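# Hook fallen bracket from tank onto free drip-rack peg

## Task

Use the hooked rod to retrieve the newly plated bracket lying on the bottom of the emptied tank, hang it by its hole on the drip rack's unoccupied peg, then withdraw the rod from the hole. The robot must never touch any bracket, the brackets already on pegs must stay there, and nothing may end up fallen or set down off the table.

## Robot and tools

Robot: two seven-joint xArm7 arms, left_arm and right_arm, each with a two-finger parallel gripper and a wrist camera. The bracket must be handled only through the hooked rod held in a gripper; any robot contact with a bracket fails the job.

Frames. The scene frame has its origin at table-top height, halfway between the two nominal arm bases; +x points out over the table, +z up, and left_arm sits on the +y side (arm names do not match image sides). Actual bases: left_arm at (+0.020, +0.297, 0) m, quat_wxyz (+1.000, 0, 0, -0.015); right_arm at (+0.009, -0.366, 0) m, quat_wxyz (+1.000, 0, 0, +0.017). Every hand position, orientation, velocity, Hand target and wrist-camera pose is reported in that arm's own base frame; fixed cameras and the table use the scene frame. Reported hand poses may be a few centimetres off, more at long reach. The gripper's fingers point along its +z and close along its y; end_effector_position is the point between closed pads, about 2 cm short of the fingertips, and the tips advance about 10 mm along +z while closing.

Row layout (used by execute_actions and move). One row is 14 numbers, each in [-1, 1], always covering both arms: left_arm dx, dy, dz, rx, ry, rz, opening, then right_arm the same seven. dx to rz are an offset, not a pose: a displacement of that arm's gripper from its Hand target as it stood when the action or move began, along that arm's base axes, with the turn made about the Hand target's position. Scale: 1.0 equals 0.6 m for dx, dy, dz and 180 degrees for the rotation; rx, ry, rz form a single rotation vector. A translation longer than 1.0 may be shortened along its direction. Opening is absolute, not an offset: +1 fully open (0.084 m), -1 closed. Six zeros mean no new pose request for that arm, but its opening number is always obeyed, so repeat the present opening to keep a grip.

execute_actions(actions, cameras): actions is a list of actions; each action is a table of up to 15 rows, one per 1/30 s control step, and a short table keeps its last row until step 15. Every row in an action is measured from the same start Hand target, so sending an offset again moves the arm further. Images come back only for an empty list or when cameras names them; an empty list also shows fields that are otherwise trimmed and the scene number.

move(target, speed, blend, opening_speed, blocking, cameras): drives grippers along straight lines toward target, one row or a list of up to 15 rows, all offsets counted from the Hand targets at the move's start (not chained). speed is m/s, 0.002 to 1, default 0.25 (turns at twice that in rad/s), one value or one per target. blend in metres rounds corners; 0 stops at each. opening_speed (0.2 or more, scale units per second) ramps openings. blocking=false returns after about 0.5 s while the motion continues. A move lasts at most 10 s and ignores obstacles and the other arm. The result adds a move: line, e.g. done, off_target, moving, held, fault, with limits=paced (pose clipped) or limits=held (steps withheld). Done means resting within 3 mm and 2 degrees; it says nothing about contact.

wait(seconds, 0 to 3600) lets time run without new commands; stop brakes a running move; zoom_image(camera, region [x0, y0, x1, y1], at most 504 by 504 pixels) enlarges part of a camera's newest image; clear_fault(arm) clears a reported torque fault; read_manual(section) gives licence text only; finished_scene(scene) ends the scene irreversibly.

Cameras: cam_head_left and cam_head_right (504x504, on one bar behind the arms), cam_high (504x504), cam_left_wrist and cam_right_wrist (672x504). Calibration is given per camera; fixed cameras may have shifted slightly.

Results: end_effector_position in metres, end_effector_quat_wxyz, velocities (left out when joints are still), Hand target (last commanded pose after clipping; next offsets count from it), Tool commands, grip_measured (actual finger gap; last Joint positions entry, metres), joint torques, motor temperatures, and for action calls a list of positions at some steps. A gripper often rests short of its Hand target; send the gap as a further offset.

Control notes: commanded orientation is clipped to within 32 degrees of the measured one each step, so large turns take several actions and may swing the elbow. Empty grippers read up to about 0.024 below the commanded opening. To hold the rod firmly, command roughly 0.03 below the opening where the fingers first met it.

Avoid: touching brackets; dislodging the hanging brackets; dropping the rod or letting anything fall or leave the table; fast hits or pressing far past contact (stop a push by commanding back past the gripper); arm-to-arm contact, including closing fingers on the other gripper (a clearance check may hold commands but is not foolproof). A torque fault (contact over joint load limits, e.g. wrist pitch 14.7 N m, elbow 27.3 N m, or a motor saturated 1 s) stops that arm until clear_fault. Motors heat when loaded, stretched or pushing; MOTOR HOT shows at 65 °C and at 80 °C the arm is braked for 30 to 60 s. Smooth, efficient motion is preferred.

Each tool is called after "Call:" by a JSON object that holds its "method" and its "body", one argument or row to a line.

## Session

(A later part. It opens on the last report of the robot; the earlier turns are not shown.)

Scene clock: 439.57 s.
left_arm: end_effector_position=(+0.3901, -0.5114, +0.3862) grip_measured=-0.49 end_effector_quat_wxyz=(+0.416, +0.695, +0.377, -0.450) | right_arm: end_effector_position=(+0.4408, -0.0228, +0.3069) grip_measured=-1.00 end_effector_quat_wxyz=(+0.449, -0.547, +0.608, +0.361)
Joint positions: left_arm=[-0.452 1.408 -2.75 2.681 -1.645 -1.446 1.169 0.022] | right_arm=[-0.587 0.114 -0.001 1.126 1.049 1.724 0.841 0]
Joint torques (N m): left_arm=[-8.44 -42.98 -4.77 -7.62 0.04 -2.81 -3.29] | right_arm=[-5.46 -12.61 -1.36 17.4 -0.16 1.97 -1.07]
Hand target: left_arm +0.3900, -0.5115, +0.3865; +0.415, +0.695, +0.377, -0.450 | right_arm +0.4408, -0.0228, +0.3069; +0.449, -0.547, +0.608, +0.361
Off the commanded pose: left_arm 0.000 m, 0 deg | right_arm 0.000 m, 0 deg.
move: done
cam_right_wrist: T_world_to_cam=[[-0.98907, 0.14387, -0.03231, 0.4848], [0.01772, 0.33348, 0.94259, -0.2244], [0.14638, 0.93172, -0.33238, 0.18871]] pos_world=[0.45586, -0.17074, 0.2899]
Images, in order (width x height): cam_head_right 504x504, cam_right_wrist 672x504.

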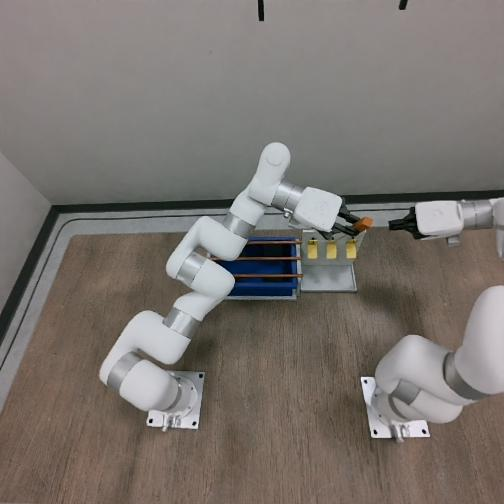

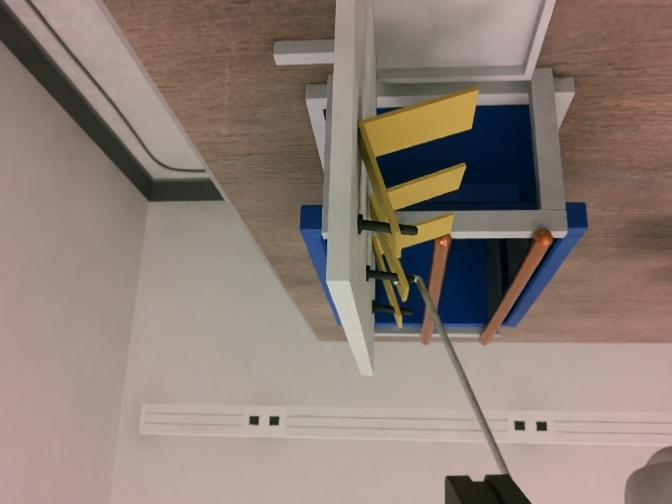

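Call:
{"method": "move", "body": {
  "target": [
    [0.002,0.002,-0.008,0,0,0,-1,0,0,0,0,0,0,-1]
  ],
  "speed": 0.03,
  "cameras": ["cam_right_wrist","cam_head_right"]
}}

Call:
{"method": "zoom_image", "body": {
  "camera": "cam_right_wrist",
  "region": [360, 240, 460, 340]
}}

Call:
{"method": "zoom_image", "body": {
  "camera": "cam_head_right",
  "region": [325, 232, 350, 257]
}}

Scene clock: 445.37 s.
left_arm: end_effector_position=(+0.3907, -0.5103, +0.3836) grip_measured=-0.49 end_effector_quat_wxyz=(+0.416, +0.696, +0.375, -0.451) end_effector_velocity=(+0.000, +0.000, +0.000) end_effector_angular_velocity=(+0.000, +0.001, +0.001) | right_arm: end_effector_position=(+0.4408, -0.0228, +0.3069) grip_measured=-1.00 end_effector_quat_wxyz=(+0.449, -0.547, +0.608, +0.361)
Joint positions: left_arm=[-0.45 1.413 -2.749 2.68 -1.65 -1.449 1.178 0.022] | right_arm=[-0.587 0.114 -0.001 1.126 1.049 1.724 0.841 0]
Joint velocities: left_arm=[0.001 0 0.005 0 -0.005 0.002 0 0] | right_arm=[within noise]
Joint torques (N m): left_arm=[30.09 2.98 21.19 8.27 9.92 -3.16 0.81] | right_arm=[-5.44 -12.75 -1.44 17.38 -0.17 2.04 -1.11]
Hand target: left_arm +0.3912, -0.5103, +0.3817; +0.415, +0.695, +0.377, -0.450 | right_arm +0.4408, -0.0228, +0.3069; +0.449, -0.547, +0.608, +0.361
Off the commanded pose: left_arm 0.002 m, 0 deg | right_arm 0.000 m, 0 deg.
move: done
cam_right_wrist: T_world_to_cam=[[-0.98907, 0.14387, -0.03231, 0.4848], [0.01772, 0.33348, 0.94259, -0.2244], [0.14638, 0.93172, -0.33238, 0.18871]] pos_world=[0.45586, -0.17074, 0.2899]
Images, in order (width x height): cam_head_right 504x504, cam_right_wrist 672x504.

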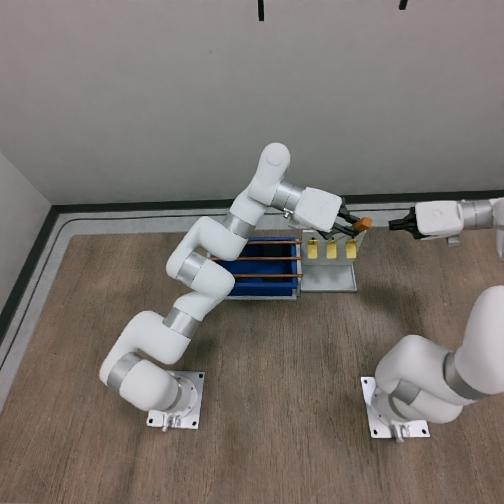

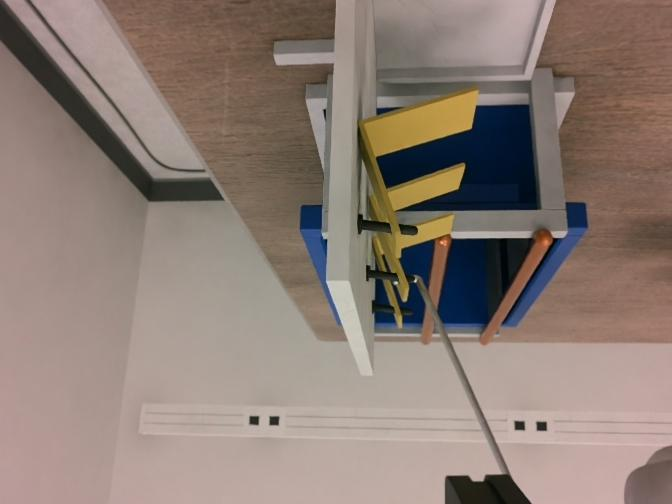

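Scaled by 5.040 from the camera's image (finer frame: 960x720).

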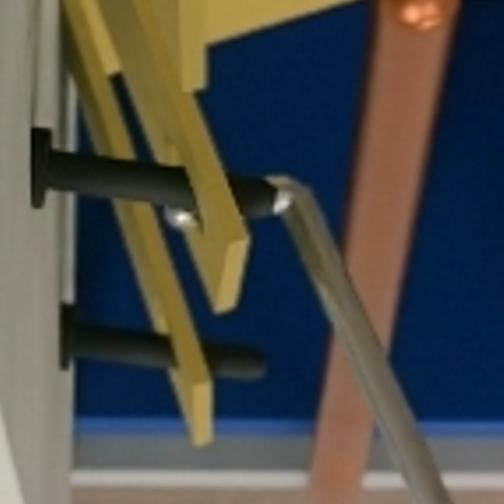

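Scaled by 20.160 from the camera's image (finer frame: 720x720).

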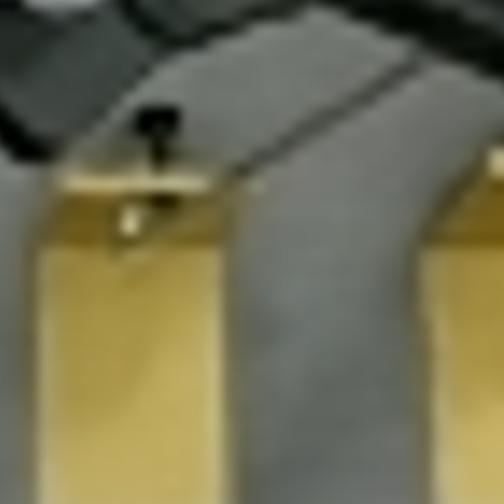

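Call:
{"method": "move", "body": {
  "target": [
    [0.002,0,0.008,0,0,0,-1,0,0,0,0,0,0,-1],
    [0.009,-0.034,0.008,0,0,0.08,-1,0,0,0,0,0,0,-1]
  ],
  "speed": 0.03,
  "cameras": ["cam_right_wrist","cam_head_right"]
}}

Call:
{"method": "zoom_image", "body": {
  "camera": "cam_right_wrist",
  "region": [360, 240, 460, 340]
}}

Call:
{"method": "zoom_image", "body": {
  "camera": "cam_head_right",
  "region": [325, 232, 350, 257]
}}

Scene clock: 455.83 s.
left_arm: end_effector_position=(+0.3973, -0.5313, +0.3869) grip_measured=-0.50 end_effector_quat_wxyz=(+0.409, +0.684, +0.438, -0.416) | right_arm: end_effector_position=(+0.4408, -0.0228, +0.3069) grip_measured=-1.00 end_effector_quat_wxyz=(+0.449, -0.547, +0.608, +0.361)
Joint positions: left_arm=[-0.472 1.346 -2.616 2.707 -1.64 -1.367 1.043 0.022] | right_arm=[-0.587 0.114 -0.001 1.126 1.049 1.724 0.841 0]
Joint torques (N m): left_arm=[6.36 -50.43 -3.12 -10.92 -2.48 1.72 -1.92] | right_arm=[-5.4 -12.84 -1.28 17.28 -0.14 2.03 -1.11]
Hand target: left_arm +0.3966, -0.5307, +0.3865; +0.469, +0.642, +0.461, -0.395 | right_arm +0.4408, -0.0228, +0.3069; +0.449, -0.547, +0.608, +0.361
Off the commanded pose: left_arm 0.001 m, 9 deg | right_arm 0.000 m, 0 deg.
elbow stopped short (left arm): the move would have taken joint 4 (elbow) straighter than the controller allows.
move: off_target (left_arm)
cam_right_wrist: T_world_to_cam=[[-0.98907, 0.14387, -0.03231, 0.4848], [0.01772, 0.33348, 0.94259, -0.2244], [0.14638, 0.93172, -0.33238, 0.18871]] pos_world=[0.45586, -0.17074, 0.2899]
Images, in order (width x height): cam_head_right 504x504, cam_right_wrist 672x504.

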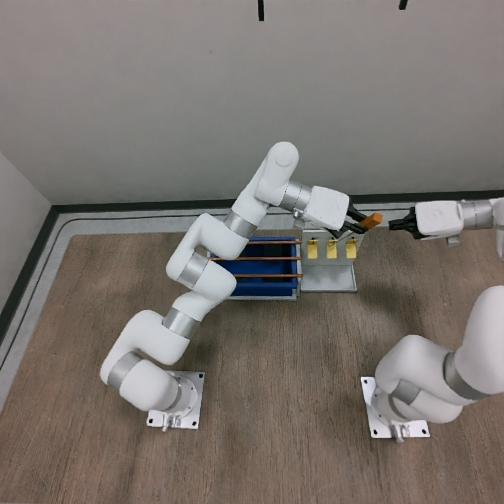

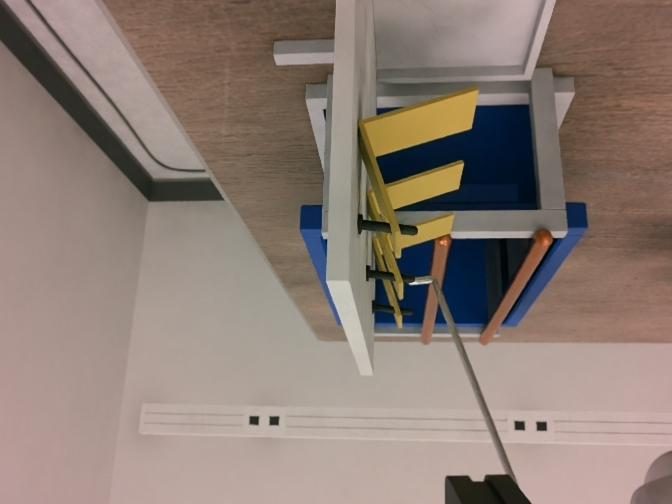

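Scaled by 5.040 from the camera's image (finer frame: 960x720).

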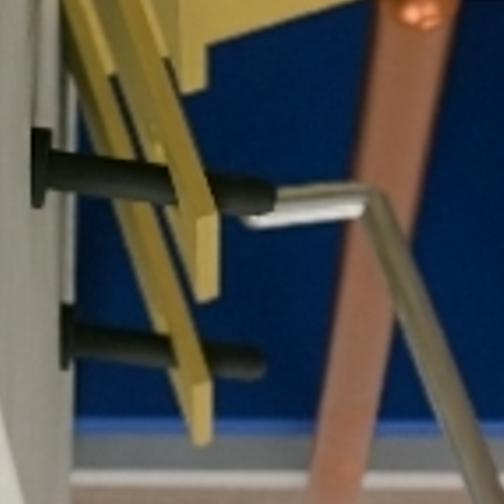

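Scaled by 20.160 from the camera's image (finer frame: 720x720).

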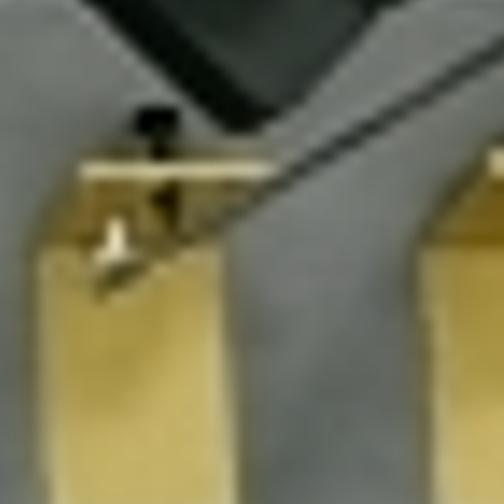

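Call:
{"method": "move", "body": {
  "target": [
    [-0.1,0.01,0.003,0,0,0,-1,0,0,0,0,0,0,-1],
    [-0.25,0.1,0.01,0,0,0,-1,0,0,0,0,0,0,-1],
    [-0.35,0.25,-0.1,0.420,0.036,0.088,-1,0,0,0,0,0,0,-1]
  ],
  "speed": [0.05,0.15,0.2],
  "cameras": ["all"]
}}

Scene clock: 471.37 s.
left_arm: end_effector_position=(+0.1866, -0.3807, +0.3265) grip_measured=-0.50 end_effector_quat_wxyz=(+0.000, +0.707, +0.707, +0.000) | right_arm: end_effector_position=(+0.4408, -0.0228, +0.3069) grip_measured=-1.00 end_effector_quat_wxyz=(+0.449, -0.547, +0.608, +0.361)
Joint positions: left_arm=[-0.354 0.743 -1.495 1.805 -2.396 -1.692 -0.139 0.022] | right_arm=[-0.587 0.114 -0.001 1.126 1.049 1.724 0.841 0]
Joint torques (N m): left_arm=[-5.84 -32.74 -10.32 9.59 -1.18 -2.07 1.85] | right_arm=[-5.52 -12.73 -1.32 17.16 -0.05 1.99 -1.08]
Hand target: left_arm +0.1866, -0.3807, +0.3265; +0.000, +0.707, +0.707, +0.000 | right_arm +0.4408, -0.0228, +0.3069; +0.449, -0.547, +0.608, +0.361
Off the commanded pose: left_arm 0.000 m, 0 deg | right_arm 0.000 m, 0 deg.
elbow stopped short (left arm): the move would have taken joint 4 (elbow) straighter than the controller allows.
joint sent to its limit (left arm) — joint 6 (wrist pitch), lower limit. The joint targets still meet the commanded pose.
move: done; limits=paced
cam_left_wrist: T_world_to_cam=[[0.99956, -0.02183, 0.02007, -0.16772], [-0.02123, -0.99935, -0.02923, -0.29467], [0.0207, 0.02879, -0.99937, 0.46691]] pos_world=[0.15173, -0.31158, 0.46137]
cam_right_wrist: T_world_to_cam=[[-0.98907, 0.14387, -0.03231, 0.4848], [0.01772, 0.33348, 0.94259, -0.2244], [0.14638, 0.93172, -0.33238, 0.18871]] pos_world=[0.45586, -0.17074, 0.2899]

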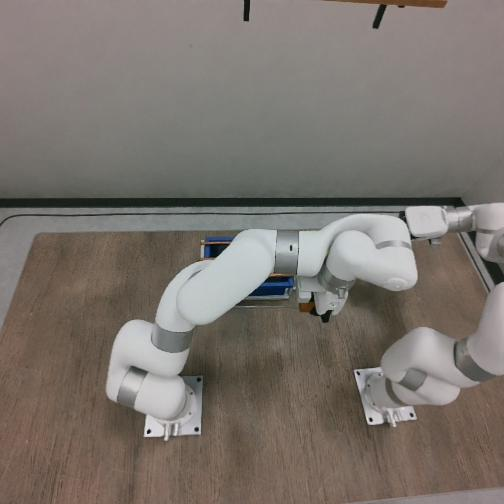

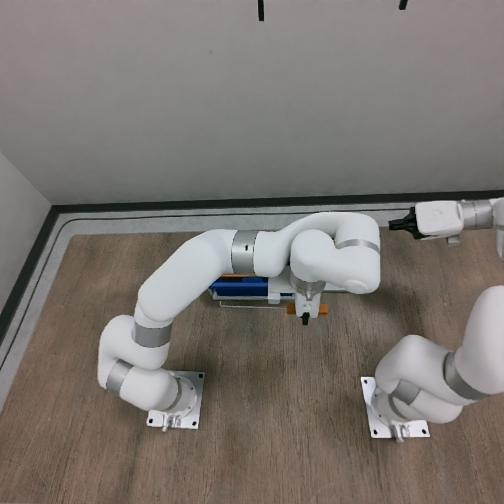

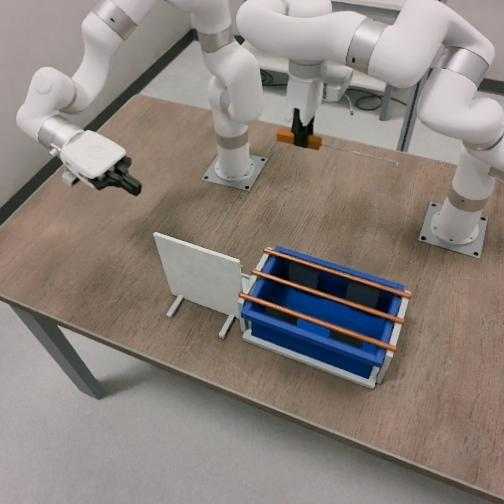

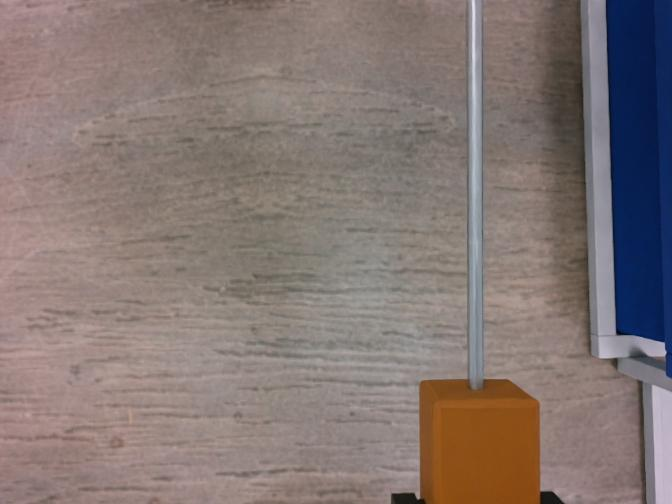

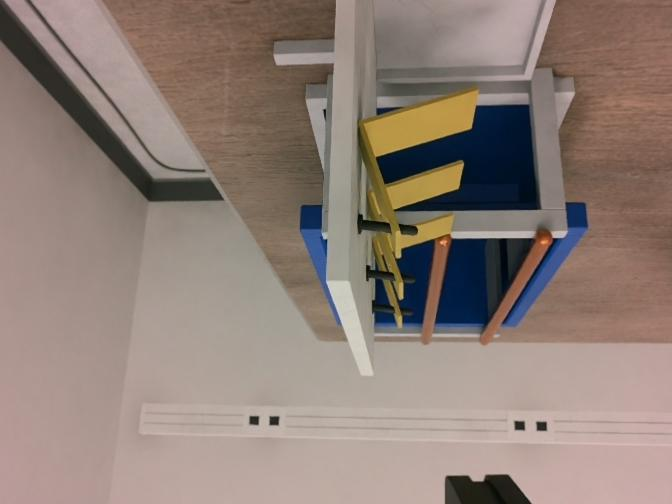

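Call:
{"method": "move", "body": {
  "target": [
    [0,0,-0.45,0,0,0,-1,0,0,0,0,0,0,-1],
    [0,0,-0.494,0,0,0,-1,0,0,0,0,0,0,-1]
  ],
  "speed": [0.2,0.03],
  "cameras": ["cam_high","cam_left_wrist"]
}}

Scene clock: 475.57 s.
left_arm: end_effector_position=(+0.1866, -0.3807, +0.0302) grip_measured=-0.50 end_effector_quat_wxyz=(+0.000, +0.707, +0.707, +0.000) | right_arm: end_effector_position=(+0.4408, -0.0228, +0.3069) grip_measured=-1.00 end_effector_quat_wxyz=(+0.449, -0.547, +0.608, +0.361)
Joint positions: left_arm=[-0.355 0.964 -1.158 1.248 -2.098 -1.054 -0.404 0.022] | right_arm=[-0.587 0.114 -0.001 1.126 1.049 1.724 0.841 0]
Joint torques (N m): left_arm=[-5.4 -21.05 -13.75 4.16 1.53 -0.3 -2] | right_arm=[-5.32 -12.72 -1.17 17.12 -0.08 1.92 -1.16]
Hand target: left_arm +0.1866, -0.3807, +0.0301; +0.000, +0.707, +0.707, +0.000 | right_arm +0.4408, -0.0228, +0.3069; +0.449, -0.547, +0.608, +0.361
Off the commanded pose: left_arm 0.000 m, 0 deg | right_arm 0.000 m, 0 deg.
move: done
cam_left_wrist: T_world_to_cam=[[0.99956, -0.02183, 0.02007, -0.16177], [-0.02123, -0.99934, -0.02933, -0.30332], [0.0207, 0.02889, -0.99937, 0.17073]] pos_world=[0.15173, -0.31158, 0.16497]

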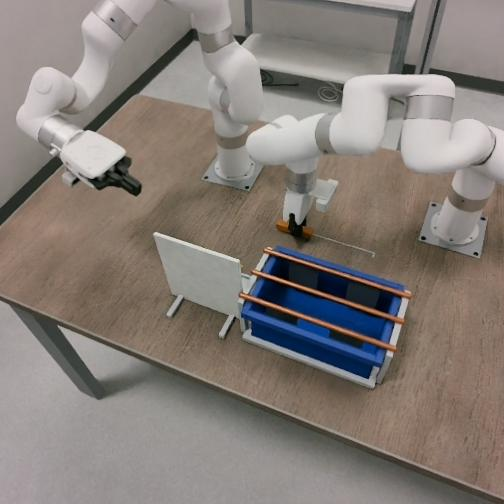

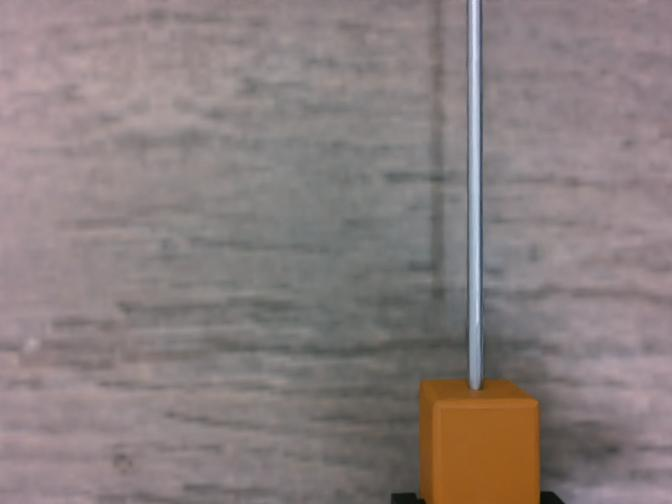

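Call:
{"method": "move", "body": {
  "target": [
    [0,0,-0.0065,0,0,0,-1,0,0,0,0,0,0,-1],
    [0,0,-0.0065,0,0,0,0.5,0,0,0,0,0,0,-1],
    [0,0,0.2,0,0,0,0.5,0,0,0,0,0,0,-1]
  ],
  "speed": [0.01,0.01,0.15],
  "opening_speed": 1,
  "cameras": ["cam_high","cam_left_wrist","cam_right_wrist"]
}}

Scene clock: 480.73 s.
left_arm: end_effector_position=(+0.1866, -0.3807, +0.1501) grip_measured=+0.49 end_effector_quat_wxyz=(+0.000, +0.707, +0.707, +0.000) | right_arm: end_effector_position=(+0.4408, -0.0228, +0.3069) grip_measured=-1.00 end_effector_quat_wxyz=(+0.449, -0.547, +0.608, +0.361)
Joint positions: left_arm=[-0.266 0.839 -1.355 1.362 -2.278 -1.272 -0.28 0.065] | right_arm=[-0.587 0.114 -0.001 1.126 1.049 1.724 0.841 0]
Joint torques (N m): left_arm=[6.55 -31.7 -17.97 9.76 -1.31 -2.46 1.74] | right_arm=[-5.26 -12.74 -1.11 17.04 0.03 2.03 -1.18]
Hand target: left_arm +0.1866, -0.3807, +0.1501; +0.000, +0.707, +0.707, +0.000 | right_arm +0.4408, -0.0228, +0.3069; +0.449, -0.547, +0.608, +0.361
Off the commanded pose: left_arm 0.000 m, 0 deg | right_arm 0.000 m, 0 deg.
move: done
cam_left_wrist: T_world_to_cam=[[0.99956, -0.02183, 0.01997, -0.16415], [-0.02124, -0.99934, -0.02933, -0.2998], [0.0206, 0.02889, -0.99937, 0.29067]] pos_world=[0.15173, -0.31158, 0.28497]
cam_right_wrist: T_world_to_cam=[[-0.98907, 0.14387, -0.03231, 0.4848], [0.01772, 0.33348, 0.94259, -0.2244], [0.14638, 0.93172, -0.33238, 0.18871]] pos_world=[0.45586, -0.17074, 0.2899]

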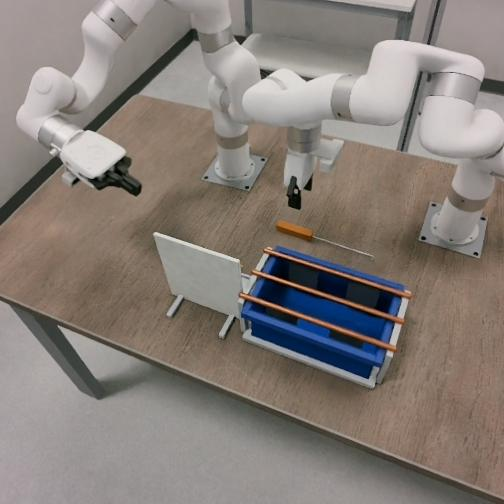

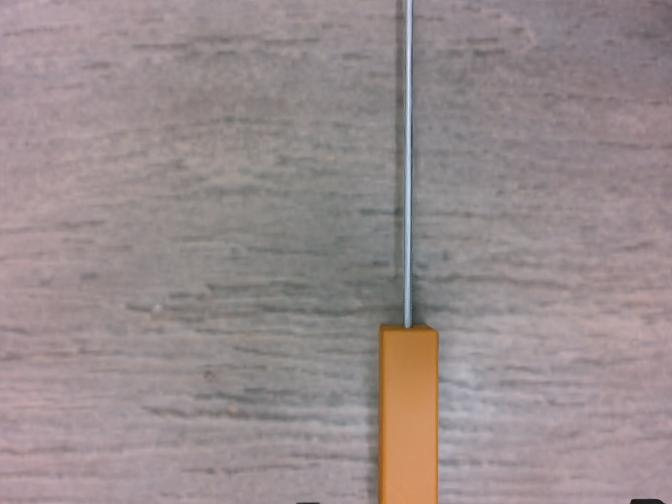

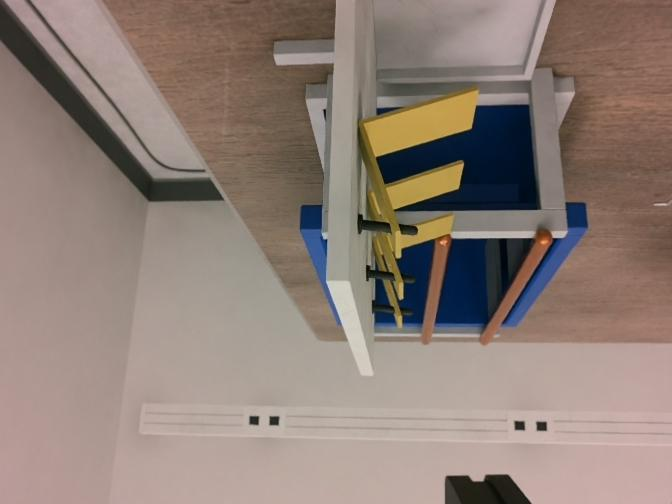

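Call:
{"method": "finished_scene", "body": {
  "scene": 1
}}

The scene is finished: the task was done.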